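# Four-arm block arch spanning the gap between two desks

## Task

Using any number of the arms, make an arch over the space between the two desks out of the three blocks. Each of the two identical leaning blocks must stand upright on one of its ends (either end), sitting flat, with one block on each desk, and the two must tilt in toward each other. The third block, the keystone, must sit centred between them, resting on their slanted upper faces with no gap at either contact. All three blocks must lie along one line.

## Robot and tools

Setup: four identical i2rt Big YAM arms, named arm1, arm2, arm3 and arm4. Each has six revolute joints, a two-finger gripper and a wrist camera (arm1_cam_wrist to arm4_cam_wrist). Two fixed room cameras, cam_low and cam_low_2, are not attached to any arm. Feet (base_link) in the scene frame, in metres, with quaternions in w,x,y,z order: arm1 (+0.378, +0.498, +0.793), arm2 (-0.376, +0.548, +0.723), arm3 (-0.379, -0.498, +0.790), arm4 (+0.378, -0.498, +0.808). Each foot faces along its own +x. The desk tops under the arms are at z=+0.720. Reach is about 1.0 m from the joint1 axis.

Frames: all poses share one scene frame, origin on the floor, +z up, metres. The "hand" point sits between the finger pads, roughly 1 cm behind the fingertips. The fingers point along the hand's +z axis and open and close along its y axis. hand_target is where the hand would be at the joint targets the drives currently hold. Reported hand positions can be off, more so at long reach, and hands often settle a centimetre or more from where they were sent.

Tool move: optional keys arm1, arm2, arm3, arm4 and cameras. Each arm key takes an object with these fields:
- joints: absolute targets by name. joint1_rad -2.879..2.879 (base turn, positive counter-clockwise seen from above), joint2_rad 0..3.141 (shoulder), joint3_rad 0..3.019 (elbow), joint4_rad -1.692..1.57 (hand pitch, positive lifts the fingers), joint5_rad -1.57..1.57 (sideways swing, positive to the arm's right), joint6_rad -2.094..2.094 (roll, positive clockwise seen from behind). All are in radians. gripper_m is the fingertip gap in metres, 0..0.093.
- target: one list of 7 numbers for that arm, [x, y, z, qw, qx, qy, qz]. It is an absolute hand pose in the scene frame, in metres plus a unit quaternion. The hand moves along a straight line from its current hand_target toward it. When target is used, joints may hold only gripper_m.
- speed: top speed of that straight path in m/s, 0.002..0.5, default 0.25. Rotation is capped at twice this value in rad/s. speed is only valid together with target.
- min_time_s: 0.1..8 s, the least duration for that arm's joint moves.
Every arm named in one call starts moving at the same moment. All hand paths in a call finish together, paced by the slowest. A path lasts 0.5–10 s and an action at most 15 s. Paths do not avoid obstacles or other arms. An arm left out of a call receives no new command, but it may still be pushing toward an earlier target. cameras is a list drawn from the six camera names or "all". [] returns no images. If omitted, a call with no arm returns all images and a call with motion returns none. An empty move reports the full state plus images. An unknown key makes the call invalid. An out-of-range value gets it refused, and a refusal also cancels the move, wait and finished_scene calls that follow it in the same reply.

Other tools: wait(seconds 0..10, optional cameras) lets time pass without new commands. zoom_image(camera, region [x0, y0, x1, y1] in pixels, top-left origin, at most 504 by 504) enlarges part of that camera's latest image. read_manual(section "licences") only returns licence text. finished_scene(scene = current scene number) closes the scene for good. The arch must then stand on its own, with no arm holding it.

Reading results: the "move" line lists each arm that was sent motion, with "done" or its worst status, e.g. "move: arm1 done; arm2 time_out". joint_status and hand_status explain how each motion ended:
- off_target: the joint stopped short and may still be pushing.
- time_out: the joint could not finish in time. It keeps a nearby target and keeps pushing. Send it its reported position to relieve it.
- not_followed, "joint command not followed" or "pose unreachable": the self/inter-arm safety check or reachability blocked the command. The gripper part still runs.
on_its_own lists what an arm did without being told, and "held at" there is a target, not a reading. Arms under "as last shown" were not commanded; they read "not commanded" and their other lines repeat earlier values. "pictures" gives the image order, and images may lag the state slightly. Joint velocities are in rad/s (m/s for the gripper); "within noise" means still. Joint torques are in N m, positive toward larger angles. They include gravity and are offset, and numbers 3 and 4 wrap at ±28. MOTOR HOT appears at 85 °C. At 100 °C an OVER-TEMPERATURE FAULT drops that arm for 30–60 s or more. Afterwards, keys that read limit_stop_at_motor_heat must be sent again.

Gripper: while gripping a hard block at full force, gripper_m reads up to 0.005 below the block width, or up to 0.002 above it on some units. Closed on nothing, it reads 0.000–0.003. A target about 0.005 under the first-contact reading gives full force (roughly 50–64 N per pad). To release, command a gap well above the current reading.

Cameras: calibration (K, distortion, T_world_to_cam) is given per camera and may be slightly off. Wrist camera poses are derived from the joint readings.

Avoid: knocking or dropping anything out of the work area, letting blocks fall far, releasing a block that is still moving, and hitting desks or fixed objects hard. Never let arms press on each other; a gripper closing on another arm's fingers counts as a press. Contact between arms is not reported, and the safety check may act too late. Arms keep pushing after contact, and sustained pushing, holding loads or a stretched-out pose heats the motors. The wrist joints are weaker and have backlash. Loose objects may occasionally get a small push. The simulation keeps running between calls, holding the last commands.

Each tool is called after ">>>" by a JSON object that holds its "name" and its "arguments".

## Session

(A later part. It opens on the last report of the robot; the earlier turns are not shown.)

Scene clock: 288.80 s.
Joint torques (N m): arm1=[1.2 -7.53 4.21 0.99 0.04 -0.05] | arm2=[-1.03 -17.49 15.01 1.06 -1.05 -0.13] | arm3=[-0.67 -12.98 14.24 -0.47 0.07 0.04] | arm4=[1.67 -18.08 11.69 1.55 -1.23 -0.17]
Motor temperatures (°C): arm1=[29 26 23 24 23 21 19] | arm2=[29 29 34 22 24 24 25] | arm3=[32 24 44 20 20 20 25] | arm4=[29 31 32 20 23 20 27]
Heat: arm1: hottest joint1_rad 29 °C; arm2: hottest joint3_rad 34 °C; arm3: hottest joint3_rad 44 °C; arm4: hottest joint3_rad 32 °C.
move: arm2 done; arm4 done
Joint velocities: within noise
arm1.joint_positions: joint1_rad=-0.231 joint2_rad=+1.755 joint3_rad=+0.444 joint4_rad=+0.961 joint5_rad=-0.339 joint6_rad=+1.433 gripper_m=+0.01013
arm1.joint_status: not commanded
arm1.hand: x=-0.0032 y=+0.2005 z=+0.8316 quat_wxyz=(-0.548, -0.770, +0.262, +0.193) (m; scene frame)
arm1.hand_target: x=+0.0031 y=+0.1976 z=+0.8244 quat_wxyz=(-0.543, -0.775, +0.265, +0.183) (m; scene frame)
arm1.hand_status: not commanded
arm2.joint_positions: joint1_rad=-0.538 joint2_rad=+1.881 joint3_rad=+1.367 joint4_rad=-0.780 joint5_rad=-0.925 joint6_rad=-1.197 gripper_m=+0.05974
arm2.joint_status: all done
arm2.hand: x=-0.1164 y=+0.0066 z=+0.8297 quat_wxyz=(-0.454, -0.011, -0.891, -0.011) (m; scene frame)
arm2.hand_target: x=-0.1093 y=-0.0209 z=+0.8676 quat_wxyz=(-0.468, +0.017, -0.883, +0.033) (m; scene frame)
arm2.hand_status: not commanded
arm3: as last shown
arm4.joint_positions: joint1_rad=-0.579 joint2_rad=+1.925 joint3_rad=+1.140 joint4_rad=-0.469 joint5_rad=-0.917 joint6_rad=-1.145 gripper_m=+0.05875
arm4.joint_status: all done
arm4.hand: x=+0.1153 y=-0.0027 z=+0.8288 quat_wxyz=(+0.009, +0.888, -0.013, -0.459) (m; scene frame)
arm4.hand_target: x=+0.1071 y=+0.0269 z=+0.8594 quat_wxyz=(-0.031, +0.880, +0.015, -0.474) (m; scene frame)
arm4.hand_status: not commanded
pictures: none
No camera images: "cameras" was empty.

>>> {"name": "move", "arguments": {"arm2": {"joints": {"joint1_rad": -0.539, "joint2_rad": 1.880, "joint3_rad": 1.456, "joint4_rad": -0.742, "joint5_rad": -0.953, "joint6_rad": -1.225}, "min_time_s": 1.5}, "arm4": {"joints": {"joint1_rad": -0.58, "joint2_rad": 1.921, "joint3_rad": 1.209, "joint4_rad": -0.433, "joint5_rad": -0.947, "joint6_rad": -1.189}, "min_time_s": 1.5}, "cameras": ["cam_low", "cam_low_2", "arm1_cam_wrist"]}}

>>> {"name": "zoom_image", "arguments": {"camera": "cam_low_2", "region": [380, 220, 520, 310]}}

>>> {"name": "zoom_image", "arguments": {"camera": "arm1_cam_wrist", "region": [140, 80, 360, 250]}}

Scene clock: 292.60 s.
Joint torques (N m): arm1=[1.14 -7.77 4.22 1.03 0.05 -0.04] | arm2=[-1.49 -17.67 15.15 1.03 -1.29 -0.21] | arm3=[-0.15 -12.81 14.41 -0.64 0.06 0.04] | arm4=[1.73 -18.2 11.69 2.02 -1.46 -0.16]
Motor temperatures (°C): arm1=[29 26 23 24 23 21 19] | arm2=[29 29 35 22 24 24 25] | arm3=[32 24 45 20 20 20 25] | arm4=[29 31 32 20 23 20 27]
Heat: arm1: hottest joint1_rad 29 °C; arm2: hottest joint3_rad 35 °C; arm3: hottest joint3_rad 45 °C; arm4: hottest joint3_rad 32 °C.
move: arm2 done; arm4 done
Joint velocities: within noise
arm1, arm3: as last shown
arm2.joint_positions: joint1_rad=-0.538 joint2_rad=+1.889 joint3_rad=+1.379 joint4_rad=-0.758 joint5_rad=-0.932 joint6_rad=-1.211 gripper_m=+0.05974
arm2.joint_status: all done
arm2.hand: x=-0.1140 y=-0.0005 z=+0.8316 quat_wxyz=(-0.459, +0.002, -0.888, +0.002) (m; scene frame)
arm2.hand_target: x=-0.1063 y=-0.0276 z=+0.8715 quat_wxyz=(-0.476, +0.033, -0.878, +0.047) (m; scene frame)
arm2.hand_status: not commanded
arm4.joint_positions: joint1_rad=-0.579 joint2_rad=+1.930 joint3_rad=+1.144 joint4_rad=-0.458 joint5_rad=-0.928 joint6_rad=-1.174 gripper_m=+0.05875
arm4.joint_status: all done
arm4.hand: x=+0.1135 y=-0.0004 z=+0.8298 quat_wxyz=(+0.000, +0.885, +0.003, -0.465) (m; scene frame)
arm4.hand_target: x=+0.1047 y=+0.0299 z=+0.8611 quat_wxyz=(-0.043, +0.875, +0.034, -0.482) (m; scene frame)
arm4.hand_status: not commanded
pictures: arm1_cam_wrist, cam_low, cam_low_2
camera_calibration:
arm1_cam_wrist: T_world_to_cam=[[0.204813, 0.229303, -0.951563, 0.748718], [0.978601, -0.0283193, 0.203809, -0.162186], [0.0197863, -0.972943, -0.230196, 0.510121], [0, 0, 0, 1]] pos_world=[-0.00472539, 0.320042, 0.862935]

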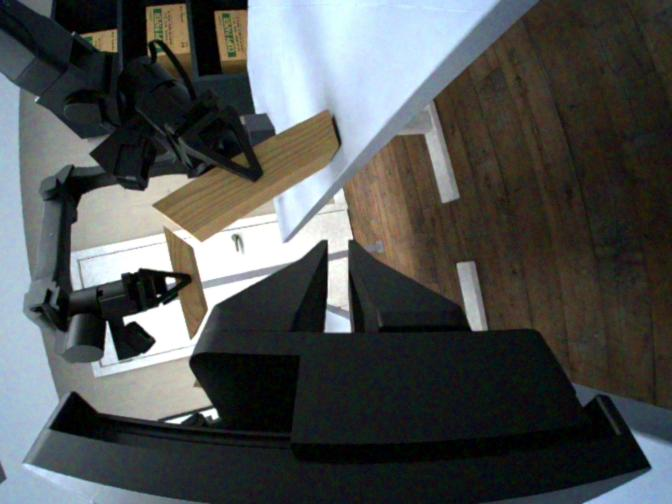

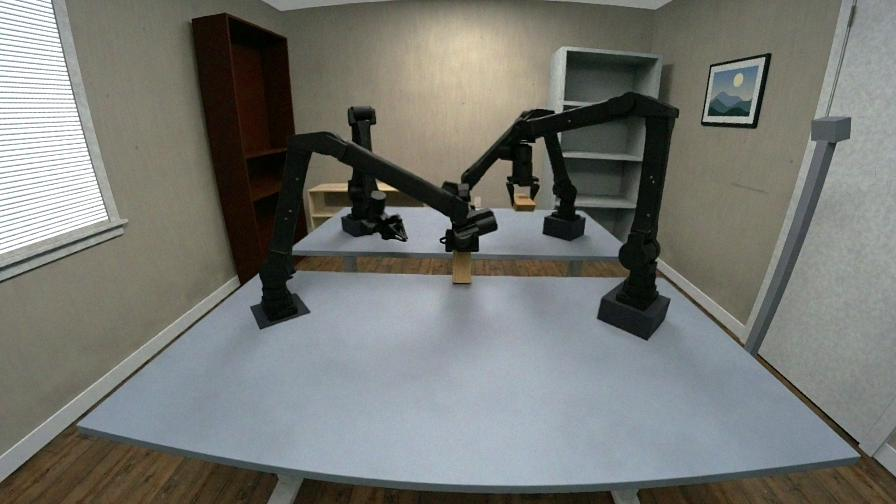

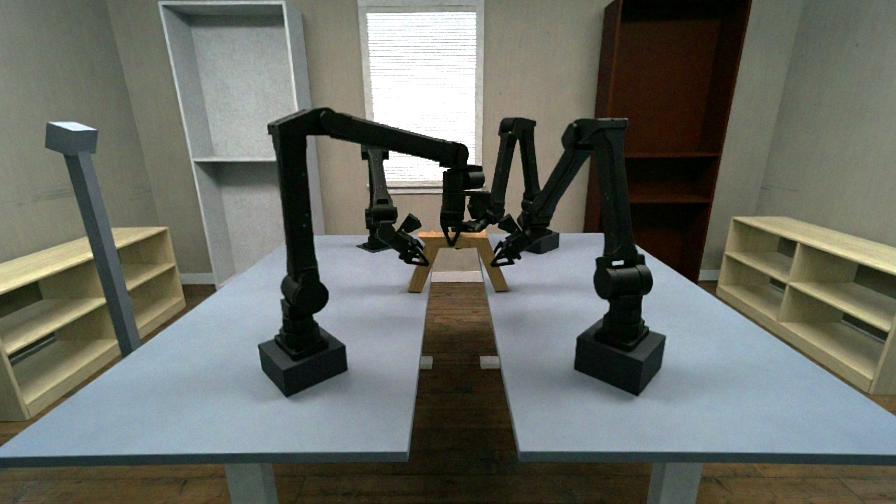

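Scaled by 3.600 from the camera's 896x504 image, which has a finer 1280x720 frame.

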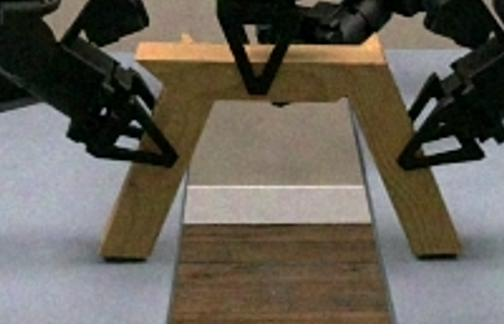

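Scaled by 2.291 from the camera's 672x504 image, which has a finer 960x720 frame.

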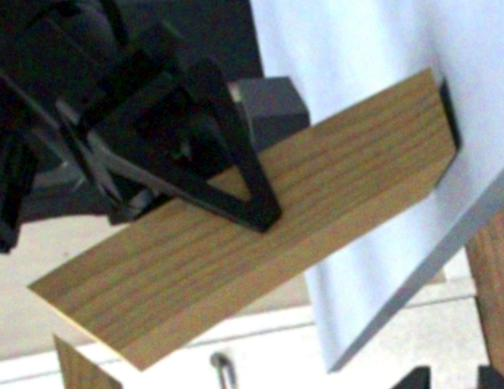

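>>> {"name": "move", "arguments": {"arm2": {"joints": {"joint1_rad": -0.5615, "joint2_rad": 1.8875, "joint3_rad": 1.408, "joint4_rad": -0.6957, "joint5_rad": -1.010, "joint6_rad": -1.182}, "min_time_s": 1.5}, "arm4": {"joints": {"joint1_rad": -0.603, "joint2_rad": 1.9381, "joint3_rad": 1.167, "joint4_rad": -0.3735, "joint5_rad": -1.0008, "joint6_rad": -1.1377}, "min_time_s": 1.5}, "cameras": ["cam_low_2", "arm1_cam_wrist"]}}

>>> {"name": "zoom_image", "arguments": {"camera": "cam_low_2", "region": [380, 220, 520, 310]}}

>>> {"name": "zoom_image", "arguments": {"camera": "arm1_cam_wrist", "region": [140, 80, 360, 250]}}

Scene clock: 303.50 s.
Joint torques (N m): arm1=[1.26 -7.59 4.19 1.02 0.05 -0.04] | arm2=[-1.96 -17.26 11.17 1.14 -1.31 0.08] | arm3=[-0.03 -12.51 14.23 -0.55 0.04 0.04] | arm4=[0.97 -18.37 8.5 2.14 -1.49 0.16]
Motor temperatures (°C): arm1=[29 25 23 24 23 21 19] | arm2=[29 29 36 22 25 24 25] | arm3=[32 24 46 20 20 20 25] | arm4=[29 31 33 20 24 20 27]
Heat: arm1: hottest joint1_rad 29 °C; arm2: hottest joint3_rad 36 °C; arm3: hottest joint3_rad 46 °C; arm4: hottest joint3_rad 33 °C.
move: arm2 done; arm4 done
Joint velocities: within noise
arm1, arm3: as last shown
arm2.joint_positions: joint1_rad=-0.549 joint2_rad=+1.897 joint3_rad=+1.379 joint4_rad=-0.714 joint5_rad=-0.990 joint6_rad=-1.201 gripper_m=+0.05974
arm2.joint_status: all done
arm2.hand: x=-0.1137 y=-0.0068 z=+0.8375 quat_wxyz=(-0.486, +0.007, -0.874, +0.009) (m; scene frame)
arm2.hand_target: x=-0.1162 y=-0.0210 z=+0.8584 quat_wxyz=(-0.499, +0.011, -0.866, +0.030) (m; scene frame)
arm2.hand_status: not commanded
arm4.joint_positions: joint1_rad=-0.592 joint2_rad=+1.948 joint3_rad=+1.144 joint4_rad=-0.399 joint5_rad=-0.981 joint6_rad=-1.160 gripper_m=+0.05875
arm4.joint_status: all done
arm4.hand: x=+0.1136 y=+0.0067 z=+0.8310 quat_wxyz=(-0.008, +0.871, +0.006, -0.490) (m; scene frame)
arm4.hand_target: x=+0.1145 y=+0.0226 z=+0.8481 quat_wxyz=(-0.028, +0.864, +0.010, -0.503) (m; scene frame)
arm4.hand_status: not commanded
pictures: arm1_cam_wrist, cam_low_2
camera_calibration:
arm1_cam_wrist: T_world_to_cam=[[0.204813, 0.229303, -0.951563, 0.748718], [0.978601, -0.0283193, 0.203809, -0.162186], [0.0197863, -0.972943, -0.230196, 0.510121], [0, 0, 0, 1]] pos_world=[-0.00472539, 0.320042, 0.862935]

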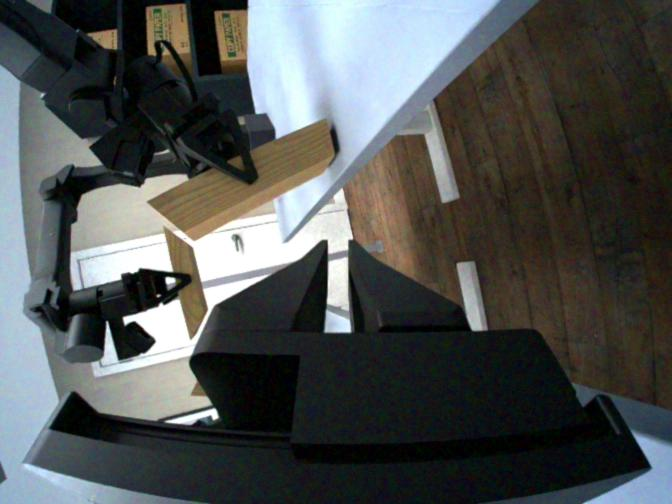

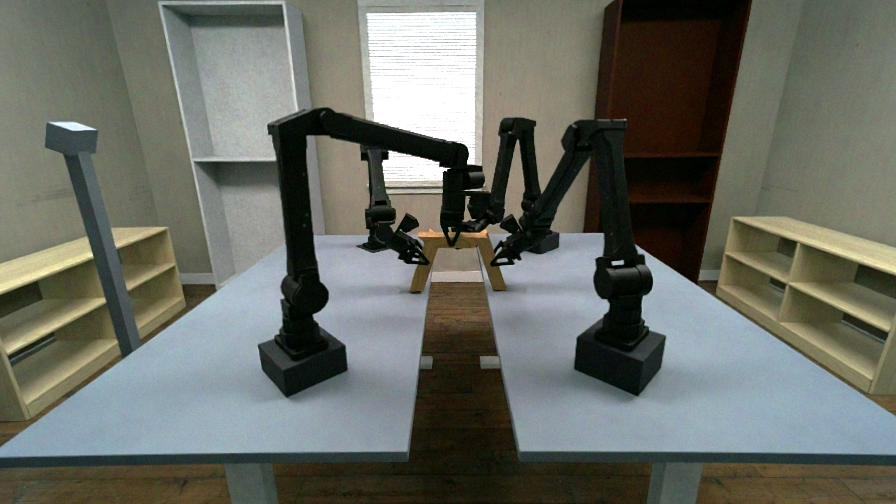

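Scaled by 3.600 from the camera's 896x504 image, which has a finer 1280x720 frame.

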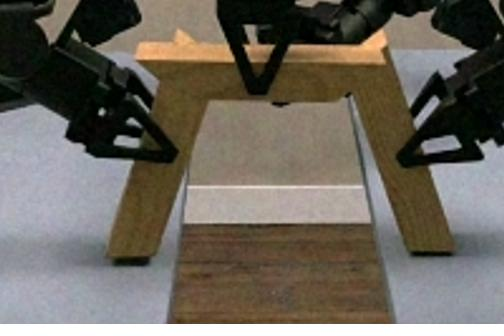

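Scaled by 2.291 from the camera's 672x504 image, which has a finer 960x720 frame.

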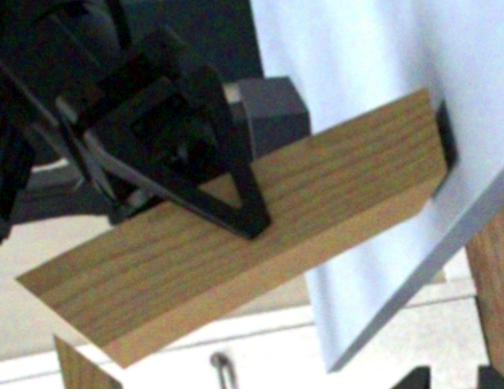

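>>> {"name": "move", "arguments": {"arm2": {"joints": {"joint3_rad": 1.352}, "min_time_s": 1.5}, "arm4": {"joints": {"joint3_rad": 1.132}, "min_time_s": 1.5}, "cameras": ["cam_low_2", "arm1_cam_wrist"]}}

>>> {"name": "zoom_image", "arguments": {"camera": "arm1_cam_wrist", "region": [140, 80, 360, 250]}}

Scene clock: 307.27 s.
Joint torques (N m): arm1=[1.2 -7.71 4.23 1.03 0.05 -0.04] | arm2=[-2.08 -17.44 8.47 1.01 -1.24 0.07] | arm3=[-0.15 -12.86 14.28 -0.58 0.05 0.03] | arm4=[0.97 -18.14 7.35 1.89 -1.37 0.16]
Motor temperatures (°C): arm1=[29 25 23 24 23 20 19] | arm2=[29 30 36 22 26 24 25] | arm3=[32 24 47 20 20 20 25] | arm4=[29 31 33 20 24 20 27]
Heat: arm1: hottest joint1_rad 29 °C; arm2: hottest joint3_rad 36 °C; arm3: hottest joint3_rad 47 °C; arm4: hottest joint3_rad 33 °C.
move: arm2 done; arm4 done
Joint velocities: within noise
arm1, arm3: as last shown
arm2.joint_positions: joint1_rad=-0.549 joint2_rad=+1.897 joint3_rad=+1.353 joint4_rad=-0.712 joint5_rad=-0.992 joint6_rad=-1.201 gripper_m=+0.05974
arm2.joint_status: all done
arm2.hand: x=-0.1155 y=+0.0022 z=+0.8275 quat_wxyz=(-0.485, +0.001, -0.875, -0.002) (m; scene frame)
arm2.hand_target: x=-0.1200 y=-0.0022 z=+0.8364 quat_wxyz=(-0.494, -0.003, -0.869, +0.006) (m; scene frame)
arm2.hand_status: not commanded
arm4.joint_positions: joint1_rad=-0.592 joint2_rad=+1.948 joint3_rad=+1.123 joint4_rad=-0.395 joint5_rad=-0.984 joint6_rad=-1.159 gripper_m=+0.05875
arm4.joint_status: all done
arm4.hand: x=+0.1153 y=-0.0019 z=+0.8248 quat_wxyz=(+0.000, +0.872, +0.001, -0.490) (m; scene frame)
arm4.hand_target: x=+0.1176 y=+0.0081 z=+0.8365 quat_wxyz=(-0.013, +0.866, +0.001, -0.500) (m; scene frame)
arm4.hand_status: not commanded
pictures: arm1_cam_wrist, cam_low_2
camera_calibration:
arm1_cam_wrist: T_world_to_cam=[[0.204813, 0.229303, -0.951563, 0.748718], [0.978601, -0.0283193, 0.203809, -0.162186], [0.0197863, -0.972943, -0.230196, 0.510121], [0, 0, 0, 1]] pos_world=[-0.00472539, 0.320042, 0.862935]

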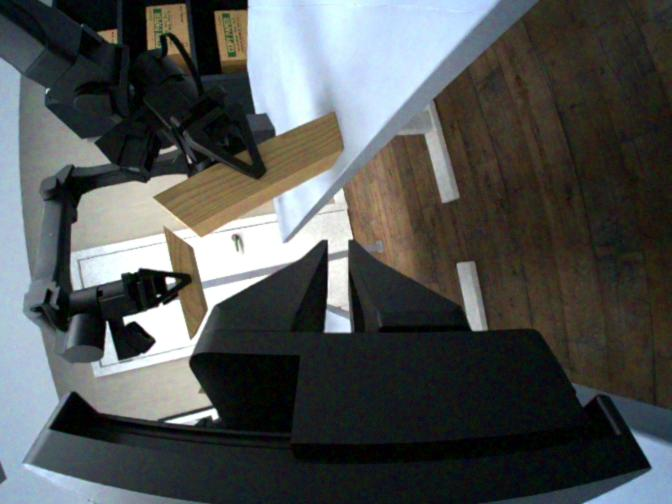

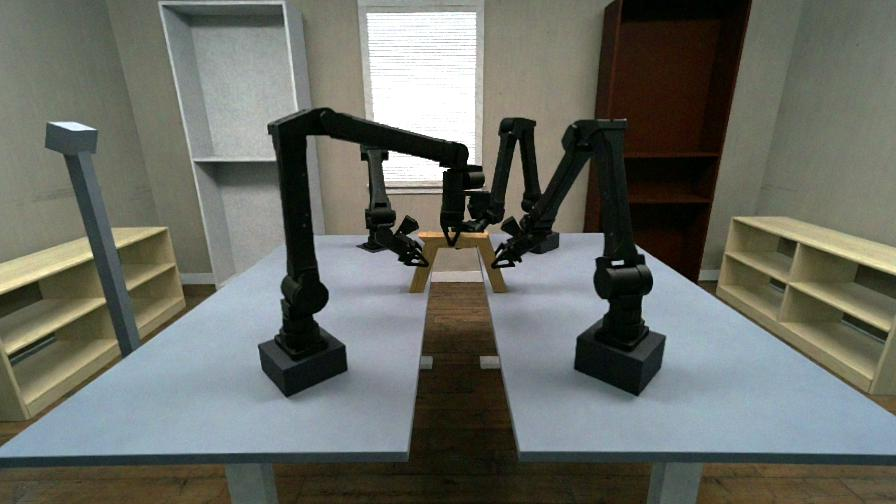

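Scaled by 2.291 from the camera's 672x504 image, which has a finer 960x720 frame.

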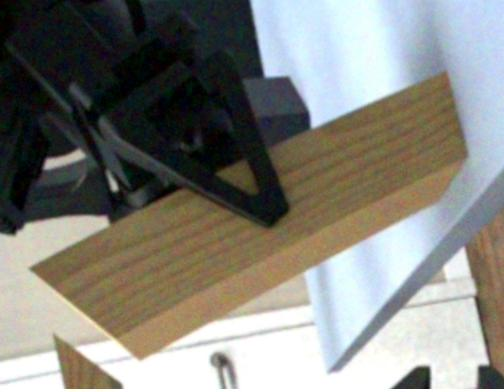

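>>> {"name": "zoom_image", "arguments": {"camera": "arm1_cam_wrist", "region": [300, 90, 370, 180]}}

>>> {"name": "zoom_image", "arguments": {"camera": "cam_low_2", "region": [400, 270, 440, 300]}}

>>> {"name": "zoom_image", "arguments": {"camera": "cam_low_2", "region": [480, 270, 520, 300]}}

>>> {"name": "zoom_image", "arguments": {"camera": "cam_low_2", "region": [380, 220, 520, 310]}}

Scaled by 5.600 from the camera's 672x504 image, which has a finer 960x720 frame.

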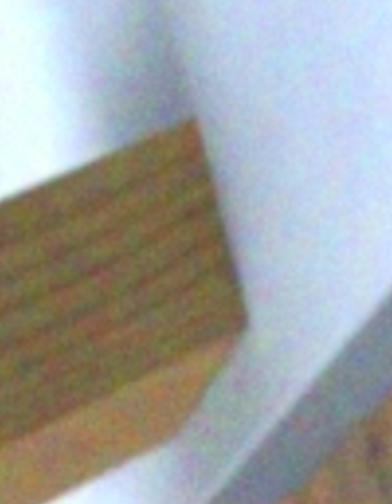

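Scaled by 12.600 from the camera's 896x504 image, which has a finer 1280x720 frame.

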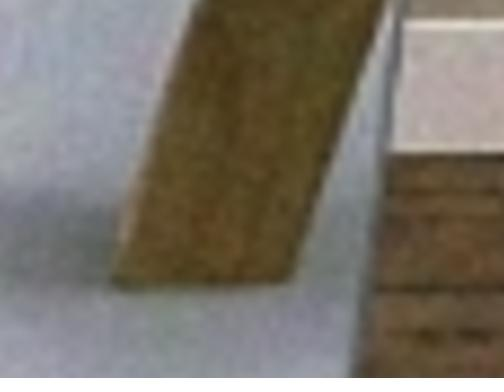

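Scaled by 12.600 from the camera's 896x504 image, which has a finer 1280x720 frame.

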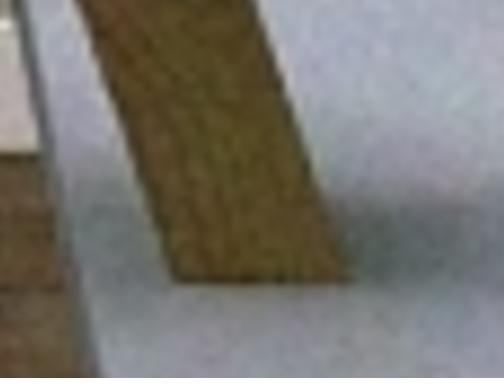

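Scaled by 3.600 from the camera's 896x504 image, which has a finer 1280x720 frame.

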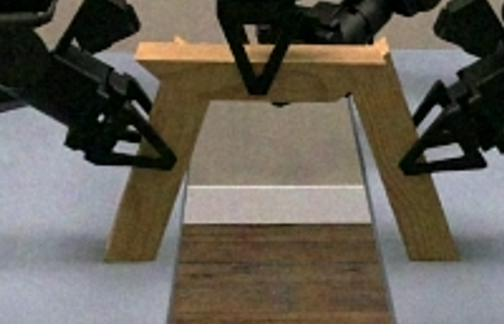

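>>> {"name": "move", "arguments": {"arm3": {"joints": {"joint1_rad": 0.178, "joint2_rad": 1.995, "joint3_rad": 2.094, "joint4_rad": -1.594, "joint5_rad": 0.0, "joint6_rad": 0.931}, "min_time_s": 4}, "cameras": ["cam_low", "cam_low_2", "arm1_cam_wrist", "arm3_cam_wrist"]}}

>>> {"name": "zoom_image", "arguments": {"camera": "cam_low_2", "region": [380, 210, 520, 300]}}

Scene clock: 320.77 s.
Joint torques (N m): arm1=[1.26 -7.59 4.21 1.03 0.05 -0.04] | arm2=[-1.96 -17.38 8.53 1.01 -1.23 0.09] | arm3=[1.26 -19.25 14.52 -0.55 0.12 0.3] | arm4=[0.79 -18.14 7.38 1.89 -1.37 0.16]
Motor temperatures (°C): arm1=[29 25 23 24 23 20 19] | arm2=[29 31 37 22 26 24 25] | arm3=[32 24 48 20 20 20 25] | arm4=[29 30 32 20 24 20 27]
Heat: arm1: hottest joint1_rad 29 °C; arm2: hottest joint3_rad 37 °C; arm3: hottest joint3_rad 48 °C; arm4: hottest joint3_rad 32 °C.
move: arm3 done
Joint velocities: within noise
arm1, arm2, arm4: as last shown
arm3.joint_positions: joint1_rad=+0.168 joint2_rad=+2.004 joint3_rad=+2.017 joint4_rad=-1.584 joint5_rad=-0.001 joint6_rad=+0.909 gripper_m=+0.06129
arm3.joint_status: all done
arm3.hand: x=-0.0002 y=-0.0016 z=+0.9925 quat_wxyz=(+0.001, +0.006, -1.000, +0.000) (m; scene frame)
arm3.hand_target: x=+0.0034 y=+0.0137 z=+1.0279 quat_wxyz=(-0.022, +0.003, -0.999, -0.031) (m; scene frame)
arm3.hand_status: not commanded
pictures: arm1_cam_wrist, arm3_cam_wrist, cam_low, cam_low_2
camera_calibration:
arm1_cam_wrist: T_world_to_cam=[[0.204813, 0.229303, -0.951563, 0.748718], [0.978601, -0.0283193, 0.203809, -0.162186], [0.0197863, -0.972943, -0.230196, 0.510121], [0, 0, 0, 1]] pos_world=[-0.00472539, 0.320042, 0.862935]
arm3_cam_wrist: T_world_to_cam=[[0.00483575, -0.999942, 0.00963112, -0.0114579], [-0.807333, 0.00177931, 0.590094, -0.583864], [-0.590077, -0.0106291, -0.807277, 0.926104], [0, 0, 0, 1]] pos_world=[0.075155, -0.000574754, 1.09227]

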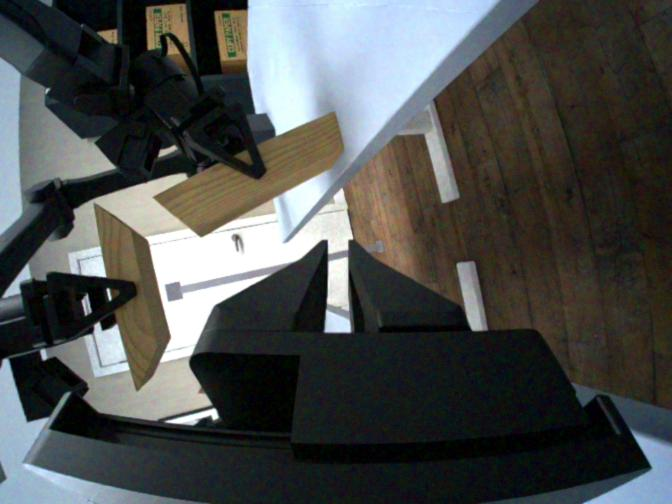

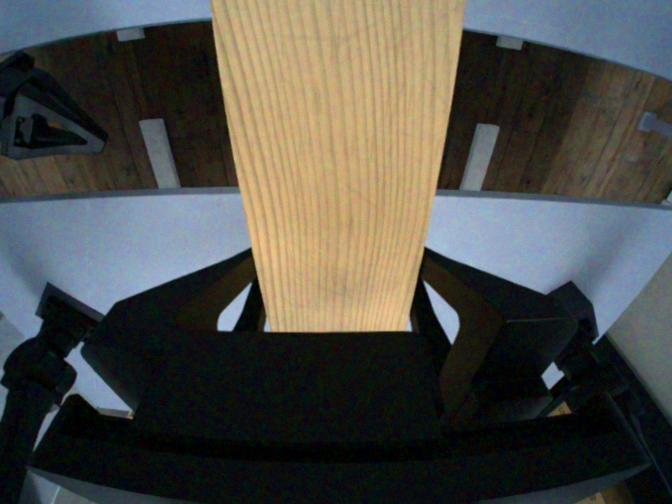

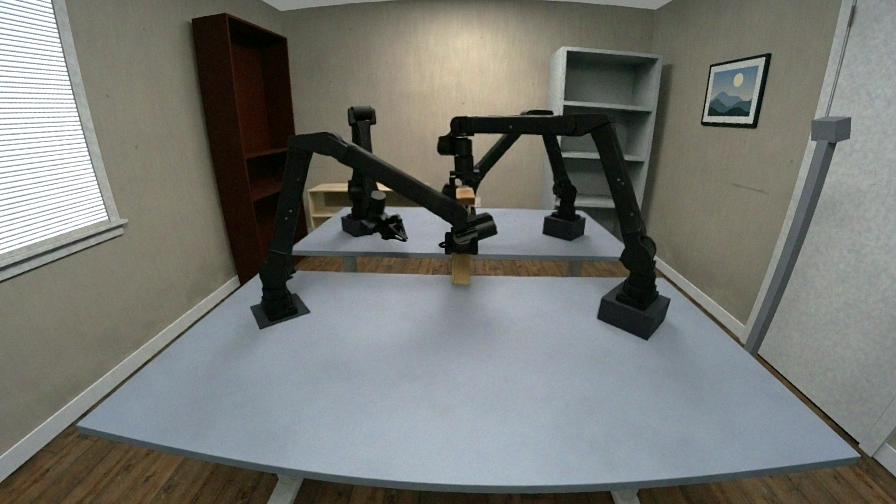

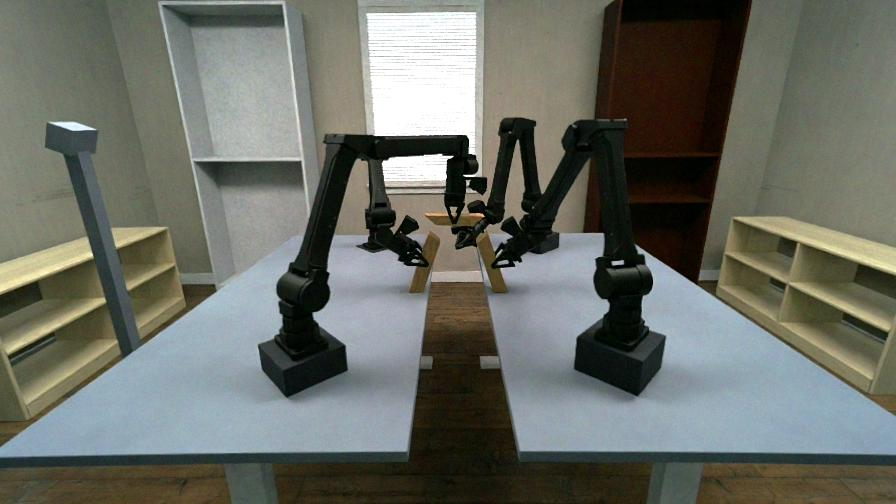

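Scaled by 3.600 from the camera's 896x504 image, which has a finer 1280x720 frame.

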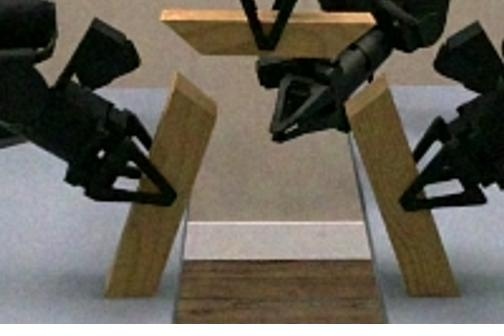

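>>> {"name": "zoom_image", "arguments": {"camera": "cam_low", "region": [410, 170, 510, 300]}}

>>> {"name": "zoom_image", "arguments": {"camera": "arm1_cam_wrist", "region": [80, 90, 280, 400]}}

Scaled by 3.877 from the camera's 896x504 image, which has a finer 1280x720 frame.

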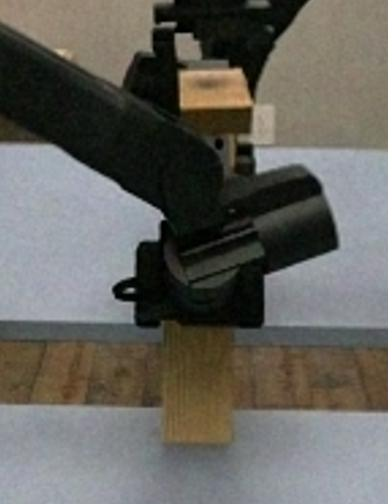

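Scaled by 1.626 from the camera's 672x504 image, which has a finer 960x720 frame.

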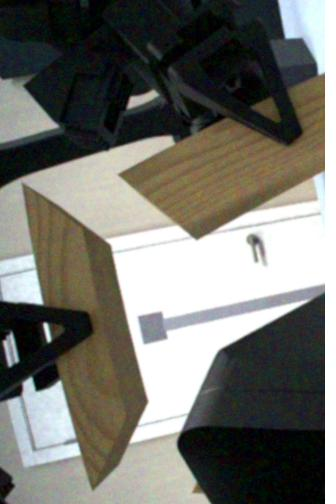

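>>> {"name": "move", "arguments": {"cameras": ["arm2_cam_wrist", "arm4_cam_wrist"]}}

Scene clock: 327.37 s.
Joint torques (N m): arm1=[1.08 -7.65 4.21 1.03 0.04 -0.05] | arm2=[-2.37 -17.38 8.55 1.03 -1.25 0.08] | arm3=[1.85 -19.19 14.53 -0.59 0.08 0.29] | arm4=[0.91 -18.08 7.38 1.88 -1.37 0.16]
Motor temperatures (°C): arm1=[29 25 23 24 23 20 19] | arm2=[29 32 36 22 26 24 25] | arm3=[32 25 49 20 20 20 25] | arm4=[29 30 32 20 24 20 27]
Heat: arm1: hottest joint1_rad 29 °C; arm2: hottest joint3_rad 36 °C; arm3: hottest joint3_rad 49 °C; arm4: hottest joint3_rad 32 °C.
Joint velocities: within noise
arm1.joint_positions: joint1_rad=-0.231 joint2_rad=+1.755 joint3_rad=+0.444 joint4_rad=+0.961 joint5_rad=-0.339 joint6_rad=+1.433 gripper_m=+0.01013
arm1.joint_status: not commanded
arm1.hand: x=-0.0032 y=+0.2005 z=+0.8316 quat_wxyz=(-0.548, -0.770, +0.262, +0.193) (m; scene frame)
arm1.hand_target: x=+0.0031 y=+0.1976 z=+0.8244 quat_wxyz=(-0.543, -0.775, +0.265, +0.183) (m; scene frame)
arm1.hand_status: not commanded
arm2.joint_positions: joint1_rad=-0.549 joint2_rad=+1.897 joint3_rad=+1.353 joint4_rad=-0.712 joint5_rad=-0.992 joint6_rad=-1.201 gripper_m=+0.05974
arm2.joint_status: not commanded
arm2.hand: x=-0.1155 y=+0.0022 z=+0.8275 quat_wxyz=(-0.485, +0.001, -0.875, -0.002) (m; scene frame)
arm2.hand_target: x=-0.1200 y=-0.0022 z=+0.8364 quat_wxyz=(-0.494, -0.003, -0.869, +0.006) (m; scene frame)
arm2.hand_status: not commanded
arm3.joint_positions: joint1_rad=+0.168 joint2_rad=+2.004 joint3_rad=+2.017 joint4_rad=-1.584 joint5_rad=-0.001 joint6_rad=+0.909 gripper_m=+0.06129
arm3.joint_status: all done
arm3.hand: x=-0.0002 y=-0.0016 z=+0.9925 quat_wxyz=(+0.001, +0.006, -1.000, +0.000) (m; scene frame)
arm3.hand_target: x=+0.0034 y=+0.0137 z=+1.0279 quat_wxyz=(-0.022, +0.003, -0.999, -0.031) (m; scene frame)
arm3.hand_status: not commanded
arm4.joint_positions: joint1_rad=-0.592 joint2_rad=+1.948 joint3_rad=+1.123 joint4_rad=-0.395 joint5_rad=-0.984 joint6_rad=-1.159 gripper_m=+0.05875
arm4.joint_status: not commanded
arm4.hand: x=+0.1153 y=-0.0019 z=+0.8248 quat_wxyz=(+0.000, +0.872, +0.001, -0.490) (m; scene frame)
arm4.hand_target: x=+0.1176 y=+0.0081 z=+0.8365 quat_wxyz=(-0.013, +0.866, +0.001, -0.500) (m; scene frame)
arm4.hand_status: not commanded
pictures: arm2_cam_wrist, arm4_cam_wrist
camera_calibration:
arm2_cam_wrist: T_world_to_cam=[[-0.0394243, -0.99921, -0.00503314, -0.000737212], [-0.901156, 0.0377308, -0.43185, 0.263185], [0.431698, -0.0124897, -0.901932, 0.916281], [0, 0, 0, 1]] pos_world=[-0.158415, 0.000777275, 0.940075]
arm4_cam_wrist: T_world_to_cam=[[0.00147312, 0.99994, 0.0108292, -0.00752078], [0.924558, 0.00276445, -0.381032, 0.210297], [-0.381039, 0.0105736, -0.924499, 0.933437], [0, 0, 0, 1]] pos_world=[0.161255, -0.00293077, 0.943172]

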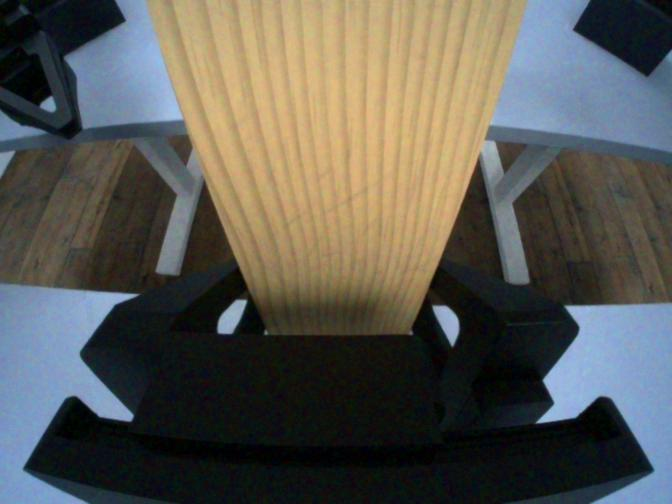

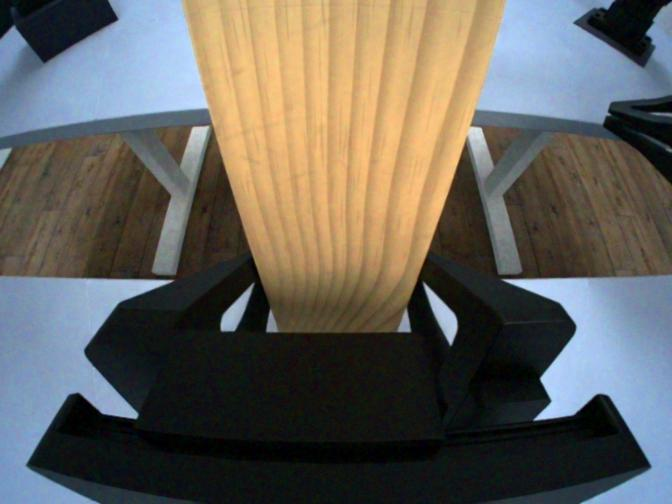

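>>> {"name": "move", "arguments": {"arm1": {"joints": {"joint1_rad": -0.342, "joint2_rad": 1.70, "joint3_rad": 0.686, "joint4_rad": 1.014, "joint5_rad": -1.14, "joint6_rad": 0}, "min_time_s": 3}, "cameras": ["arm1_cam_wrist"]}}

>>> {"name": "zoom_image", "arguments": {"camera": "arm1_cam_wrist", "region": [180, 60, 500, 260]}}

Scene clock: 333.37 s.
Joint torques (N m): arm1=[-0.91 -11.28 10.26 1.78 -0.25 -0.16] | arm2=[-2.14 -17.26 8.57 0.94 -1.26 0.09] | arm3=[1.49 -19.19 14.41 -0.66 0.08 0.3] | arm4=[0.91 -18.2 7.36 1.88 -1.37 0.16]
Motor temperatures (°C): arm1=[29 26 23 24 23 20 19] | arm2=[29 32 36 22 26 24 25] | arm3=[32 26 50 20 20 20 25] | arm4=[29 30 32 20 24 20 28]
Heat: arm1: hottest joint1_rad 29 °C; arm2: hottest joint3_rad 36 °C; arm3: hottest joint3_rad 50 °C; arm4: hottest joint3_rad 32 °C.
move: arm1 done
Joint velocities: within noise
arm1.joint_positions: joint1_rad=-0.329 joint2_rad=+1.724 joint3_rad=+0.645 joint4_rad=+0.995 joint5_rad=-1.136 joint6_rad=+0.011 gripper_m=+0.01013
arm1.joint_status: all done
arm1.hand: x=+0.0171 y=+0.1520 z=+0.9377 quat_wxyz=(-0.516, -0.528, -0.487, +0.466) (m; scene frame)
arm1.hand_target: x=+0.0014 y=+0.1510 z=+0.9652 quat_wxyz=(-0.502, -0.500, -0.498, +0.499) (m; scene frame)
arm1.hand_status: not commanded
arm2, arm3, arm4: as last shown
pictures: arm1_cam_wrist
camera_calibration:
arm1_cam_wrist: T_world_to_cam=[[-0.992154, -0.0249973, -0.122501, 0.138326], [0.0778236, 0.643368, -0.761591, 0.613503], [0.0978508, -0.765149, -0.636375, 0.834863], [0, 0, 0, 1]] pos_world=[0.00780355, 0.247544, 1.01547]

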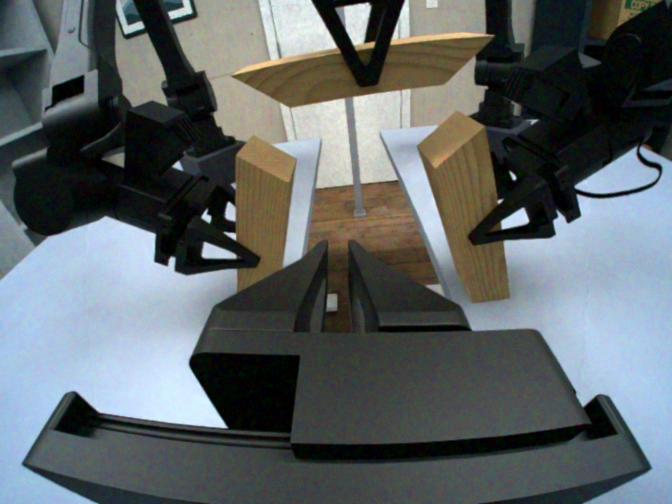

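Scaled by 1.575 from the camera's 672x504 image, which has a finer 960x720 frame.

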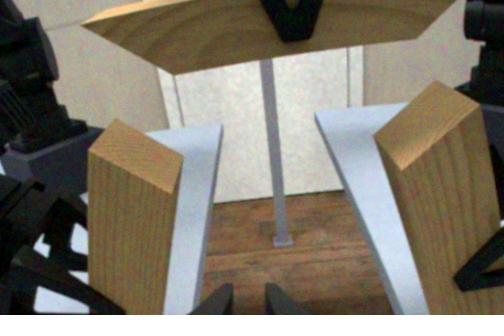

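>>> {"name": "move", "arguments": {"arm3": {"joints": {"joint1_rad": 0.142, "joint2_rad": 2.024, "joint3_rad": 1.950, "joint4_rad": -1.4526, "joint5_rad": 0.0, "joint6_rad": 0.931}, "min_time_s": 3}, "cameras": ["cam_low", "cam_low_2", "arm1_cam_wrist", "arm3_cam_wrist"]}}

>>> {"name": "zoom_image", "arguments": {"camera": "arm1_cam_wrist", "region": [180, 60, 500, 260]}}

>>> {"name": "zoom_image", "arguments": {"camera": "cam_low_2", "region": [380, 210, 520, 300]}}

Scene clock: 341.50 s.
Joint torques (N m): arm1=[-1.03 -11.22 10.19 1.8 -0.25 -0.18] | arm2=[-1.85 -17.55 8.4 0.96 -1.23 0.07] | arm3=[-0.26 -19.6 8.43 0.06 0.09 0.27] | arm4=[0.85 -18.2 7.35 1.89 -1.37 0.16]
Motor temperatures (°C): arm1=[29 26 24 24 23 20 19] | arm2=[29 33 36 22 26 24 25] | arm3=[32 26 50 20 20 20 25] | arm4=[29 30 31 20 24 20 28]
Heat: arm1: hottest joint1_rad 29 °C; arm2: hottest joint3_rad 36 °C; arm3: hottest joint3_rad 50 °C; arm4: hottest joint3_rad 31 °C.
move: arm3 done
Joint velocities: within noise
arm1, arm2, arm4: as last shown
arm1.hand_target: x=+0.0014 y=+0.1510 z=+0.9652 quat_wxyz=(-0.502, -0.501, -0.498, +0.499) (m; scene frame)
arm3.joint_positions: joint1_rad=+0.154 joint2_rad=+2.034 joint3_rad=+1.949 joint4_rad=-1.463 joint5_rad=-0.001 joint6_rad=+0.917 gripper_m=+0.06129
arm3.joint_status: all done
arm3.hand: x=+0.0148 y=+0.0042 z=+0.9486 quat_wxyz=(-0.006, -0.005, -1.000, -0.009) (m; scene frame)
arm3.hand_target: x=+0.0227 y=+0.0013 z=+0.9552 quat_wxyz=(-0.013, -0.018, -1.000, -0.018) (m; scene frame)
arm3.hand_status: not commanded
pictures: arm1_cam_wrist, arm3_cam_wrist, cam_low, cam_low_2
camera_calibration:
arm1_cam_wrist: T_world_to_cam=[[-0.992154, -0.0249973, -0.122501, 0.138326], [0.0778236, 0.643368, -0.761591, 0.613503], [0.0978508, -0.765149, -0.636375, 0.834863], [0, 0, 0, 1]] pos_world=[0.00780355, 0.247544, 1.01547]
arm3_cam_wrist: T_world_to_cam=[[-0.0162071, -0.999827, -0.00909926, 0.0127277], [-0.815565, 0.00795438, 0.578611, -0.534858], [-0.578439, 0.0167987, -0.815553, 0.907191], [0, 0, 0, 1]] pos_world=[0.0887498, 0.00174034, 1.04945]

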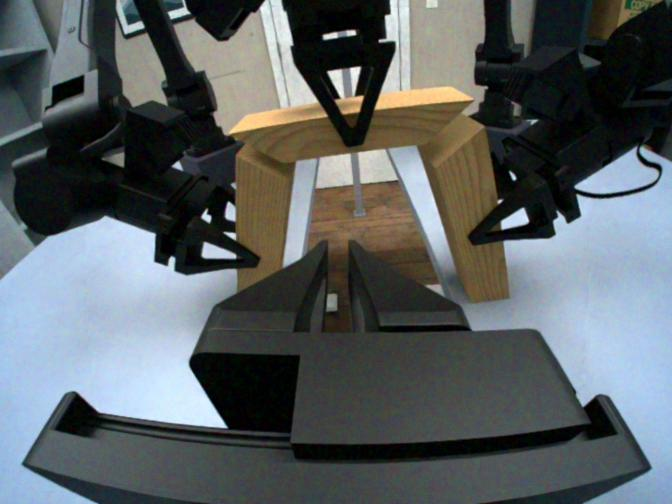

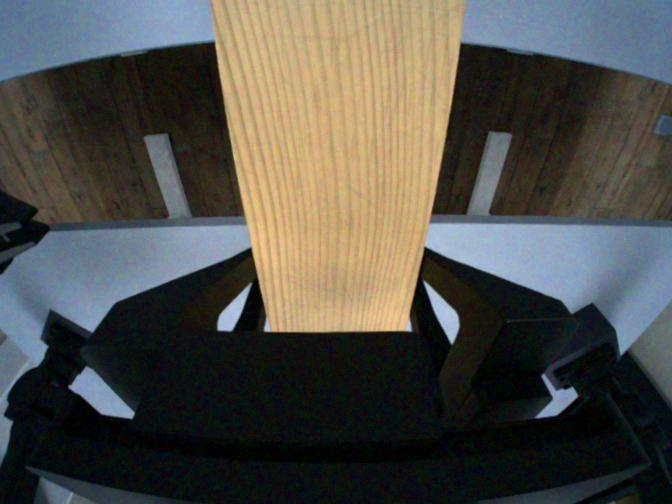

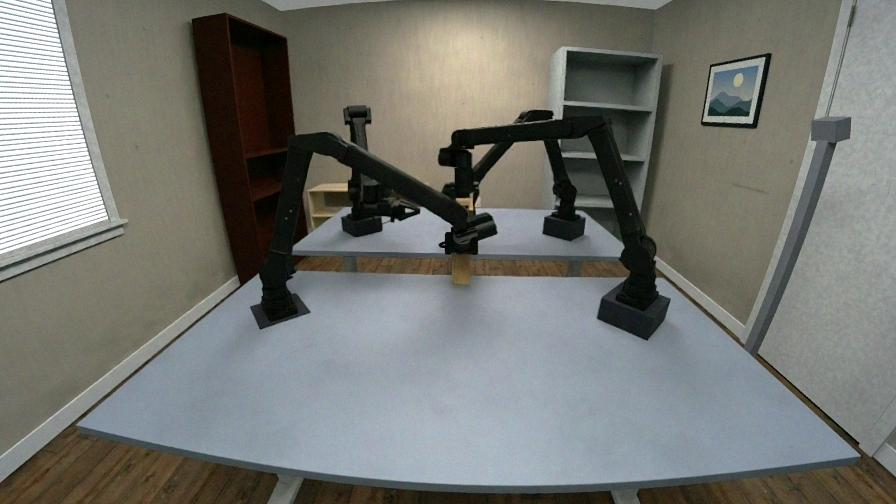

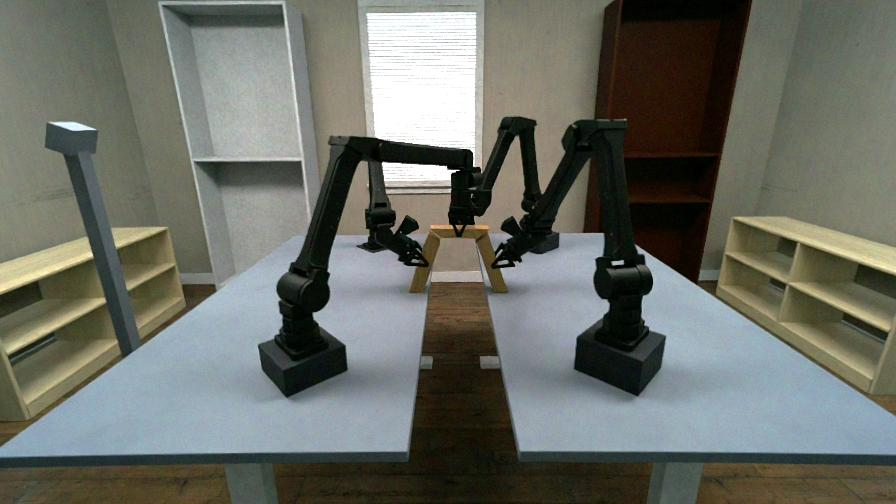

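Scaled by 1.575 from the camera's 672x504 image, which has a finer 960x720 frame.

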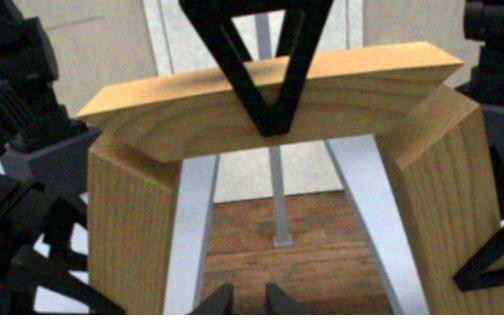

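Scaled by 3.600 from the camera's 896x504 image, which has a finer 1280x720 frame.

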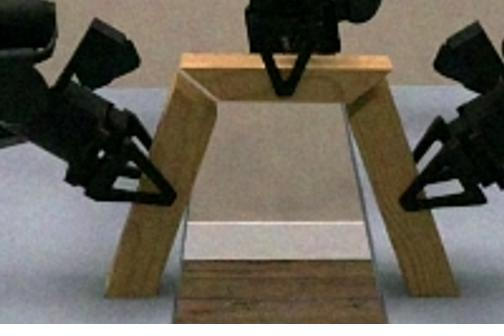

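>>> {"name": "move", "arguments": {"arm3": {"joints": {"joint1_rad": 0.142, "joint2_rad": 2.024, "joint3_rad": 1.918, "joint4_rad": -1.443, "joint5_rad": 0.0, "joint6_rad": 0.931}, "min_time_s": 2}, "cameras": ["cam_low", "cam_low_2", "arm1_cam_wrist"]}}

>>> {"name": "zoom_image", "arguments": {"camera": "arm1_cam_wrist", "region": [180, 60, 500, 260]}}

>>> {"name": "zoom_image", "arguments": {"camera": "cam_low_2", "region": [380, 210, 520, 300]}}

Scene clock: 352.63 s.
Joint torques (N m): arm1=[-0.91 -11.22 10.21 1.83 -0.26 -0.17] | arm2=[-2.02 -17.49 8.47 1.01 -1.25 0.07] | arm3=[-0.38 -19.37 8.27 0.12 0.12 0.27] | arm4=[0.85 -18.2 7.36 1.88 -1.37 0.16]
Motor temperatures (°C): arm1=[29 27 26 24 23 20 19] | arm2=[28 33 36 22 27 24 25] | arm3=[32 26 46 20 20 20 25] | arm4=[29 29 31 20 25 20 28]
Heat: arm1: hottest joint1_rad 29 °C; arm2: hottest joint3_rad 36 °C; arm3: hottest joint3_rad 46 °C; arm4: hottest joint3_rad 31 °C.
move: arm3 done
Joint velocities: within noise
arm1, arm2, arm4: as last shown
arm3.joint_positions: joint1_rad=+0.154 joint2_rad=+2.034 joint3_rad=+1.917 joint4_rad=-1.454 joint5_rad=-0.001 joint6_rad=+0.917 gripper_m=+0.06129
arm3.joint_status: all done
arm3.hand: x=+0.0107 y=-0.0011 z=+0.9367 quat_wxyz=(+0.000, -0.005, -1.000, -0.001) (m; scene frame)
arm3.hand_target: x=+0.0184 y=-0.0041 z=+0.9428 quat_wxyz=(-0.006, -0.018, -1.000, -0.008) (m; scene frame)
arm3.hand_status: not commanded
pictures: arm1_cam_wrist, cam_low, cam_low_2
camera_calibration:
arm1_cam_wrist: T_world_to_cam=[[-0.992154, -0.0249973, -0.122501, 0.138326], [0.0778236, 0.643368, -0.761591, 0.613503], [0.0978508, -0.765149, -0.636375, 0.834863], [0, 0, 0, 1]] pos_world=[0.00780355, 0.247544, 1.01547]

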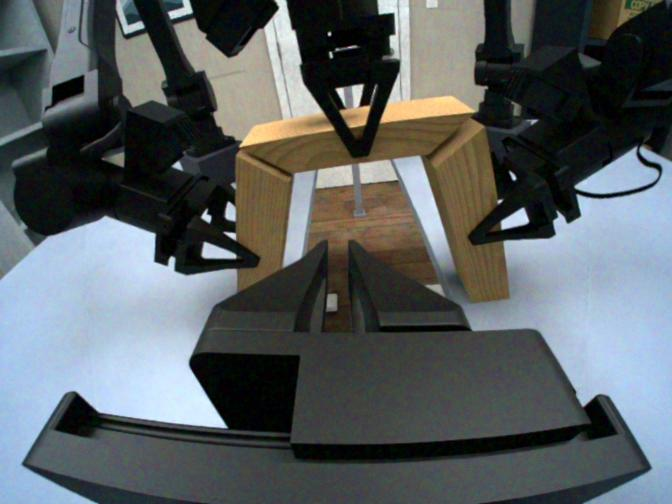

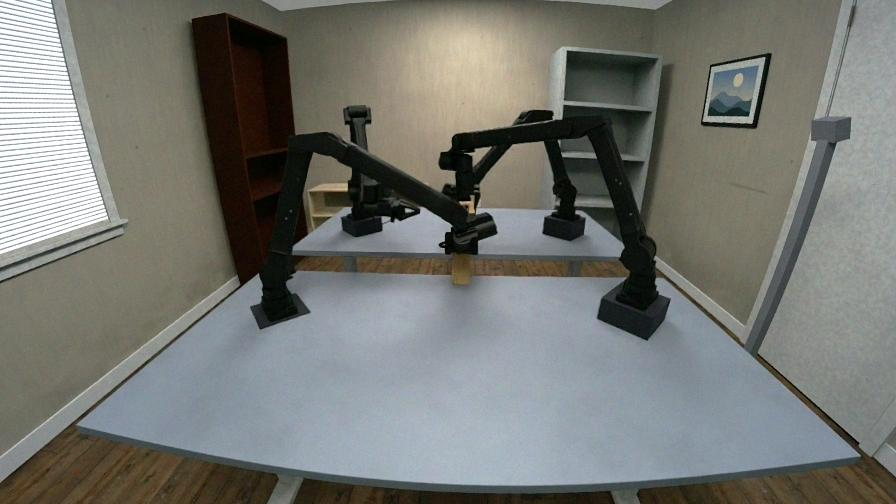

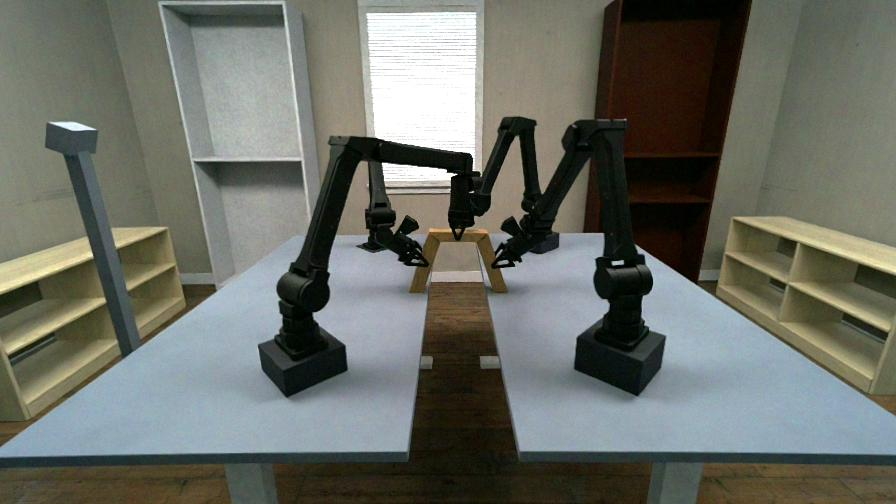

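Scaled by 1.575 from the camera's 672x504 image, which has a finer 960x720 frame.

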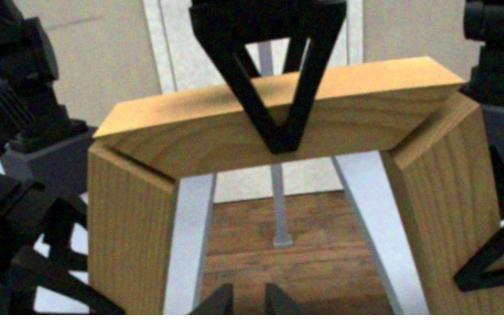

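Scaled by 3.600 from the camera's 896x504 image, which has a finer 1280x720 frame.

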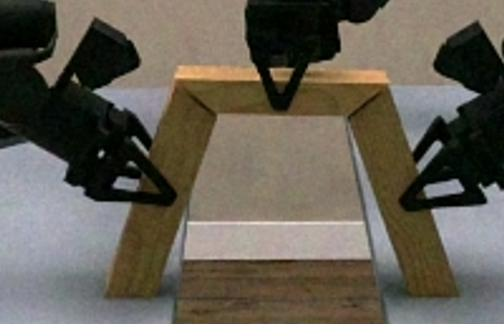

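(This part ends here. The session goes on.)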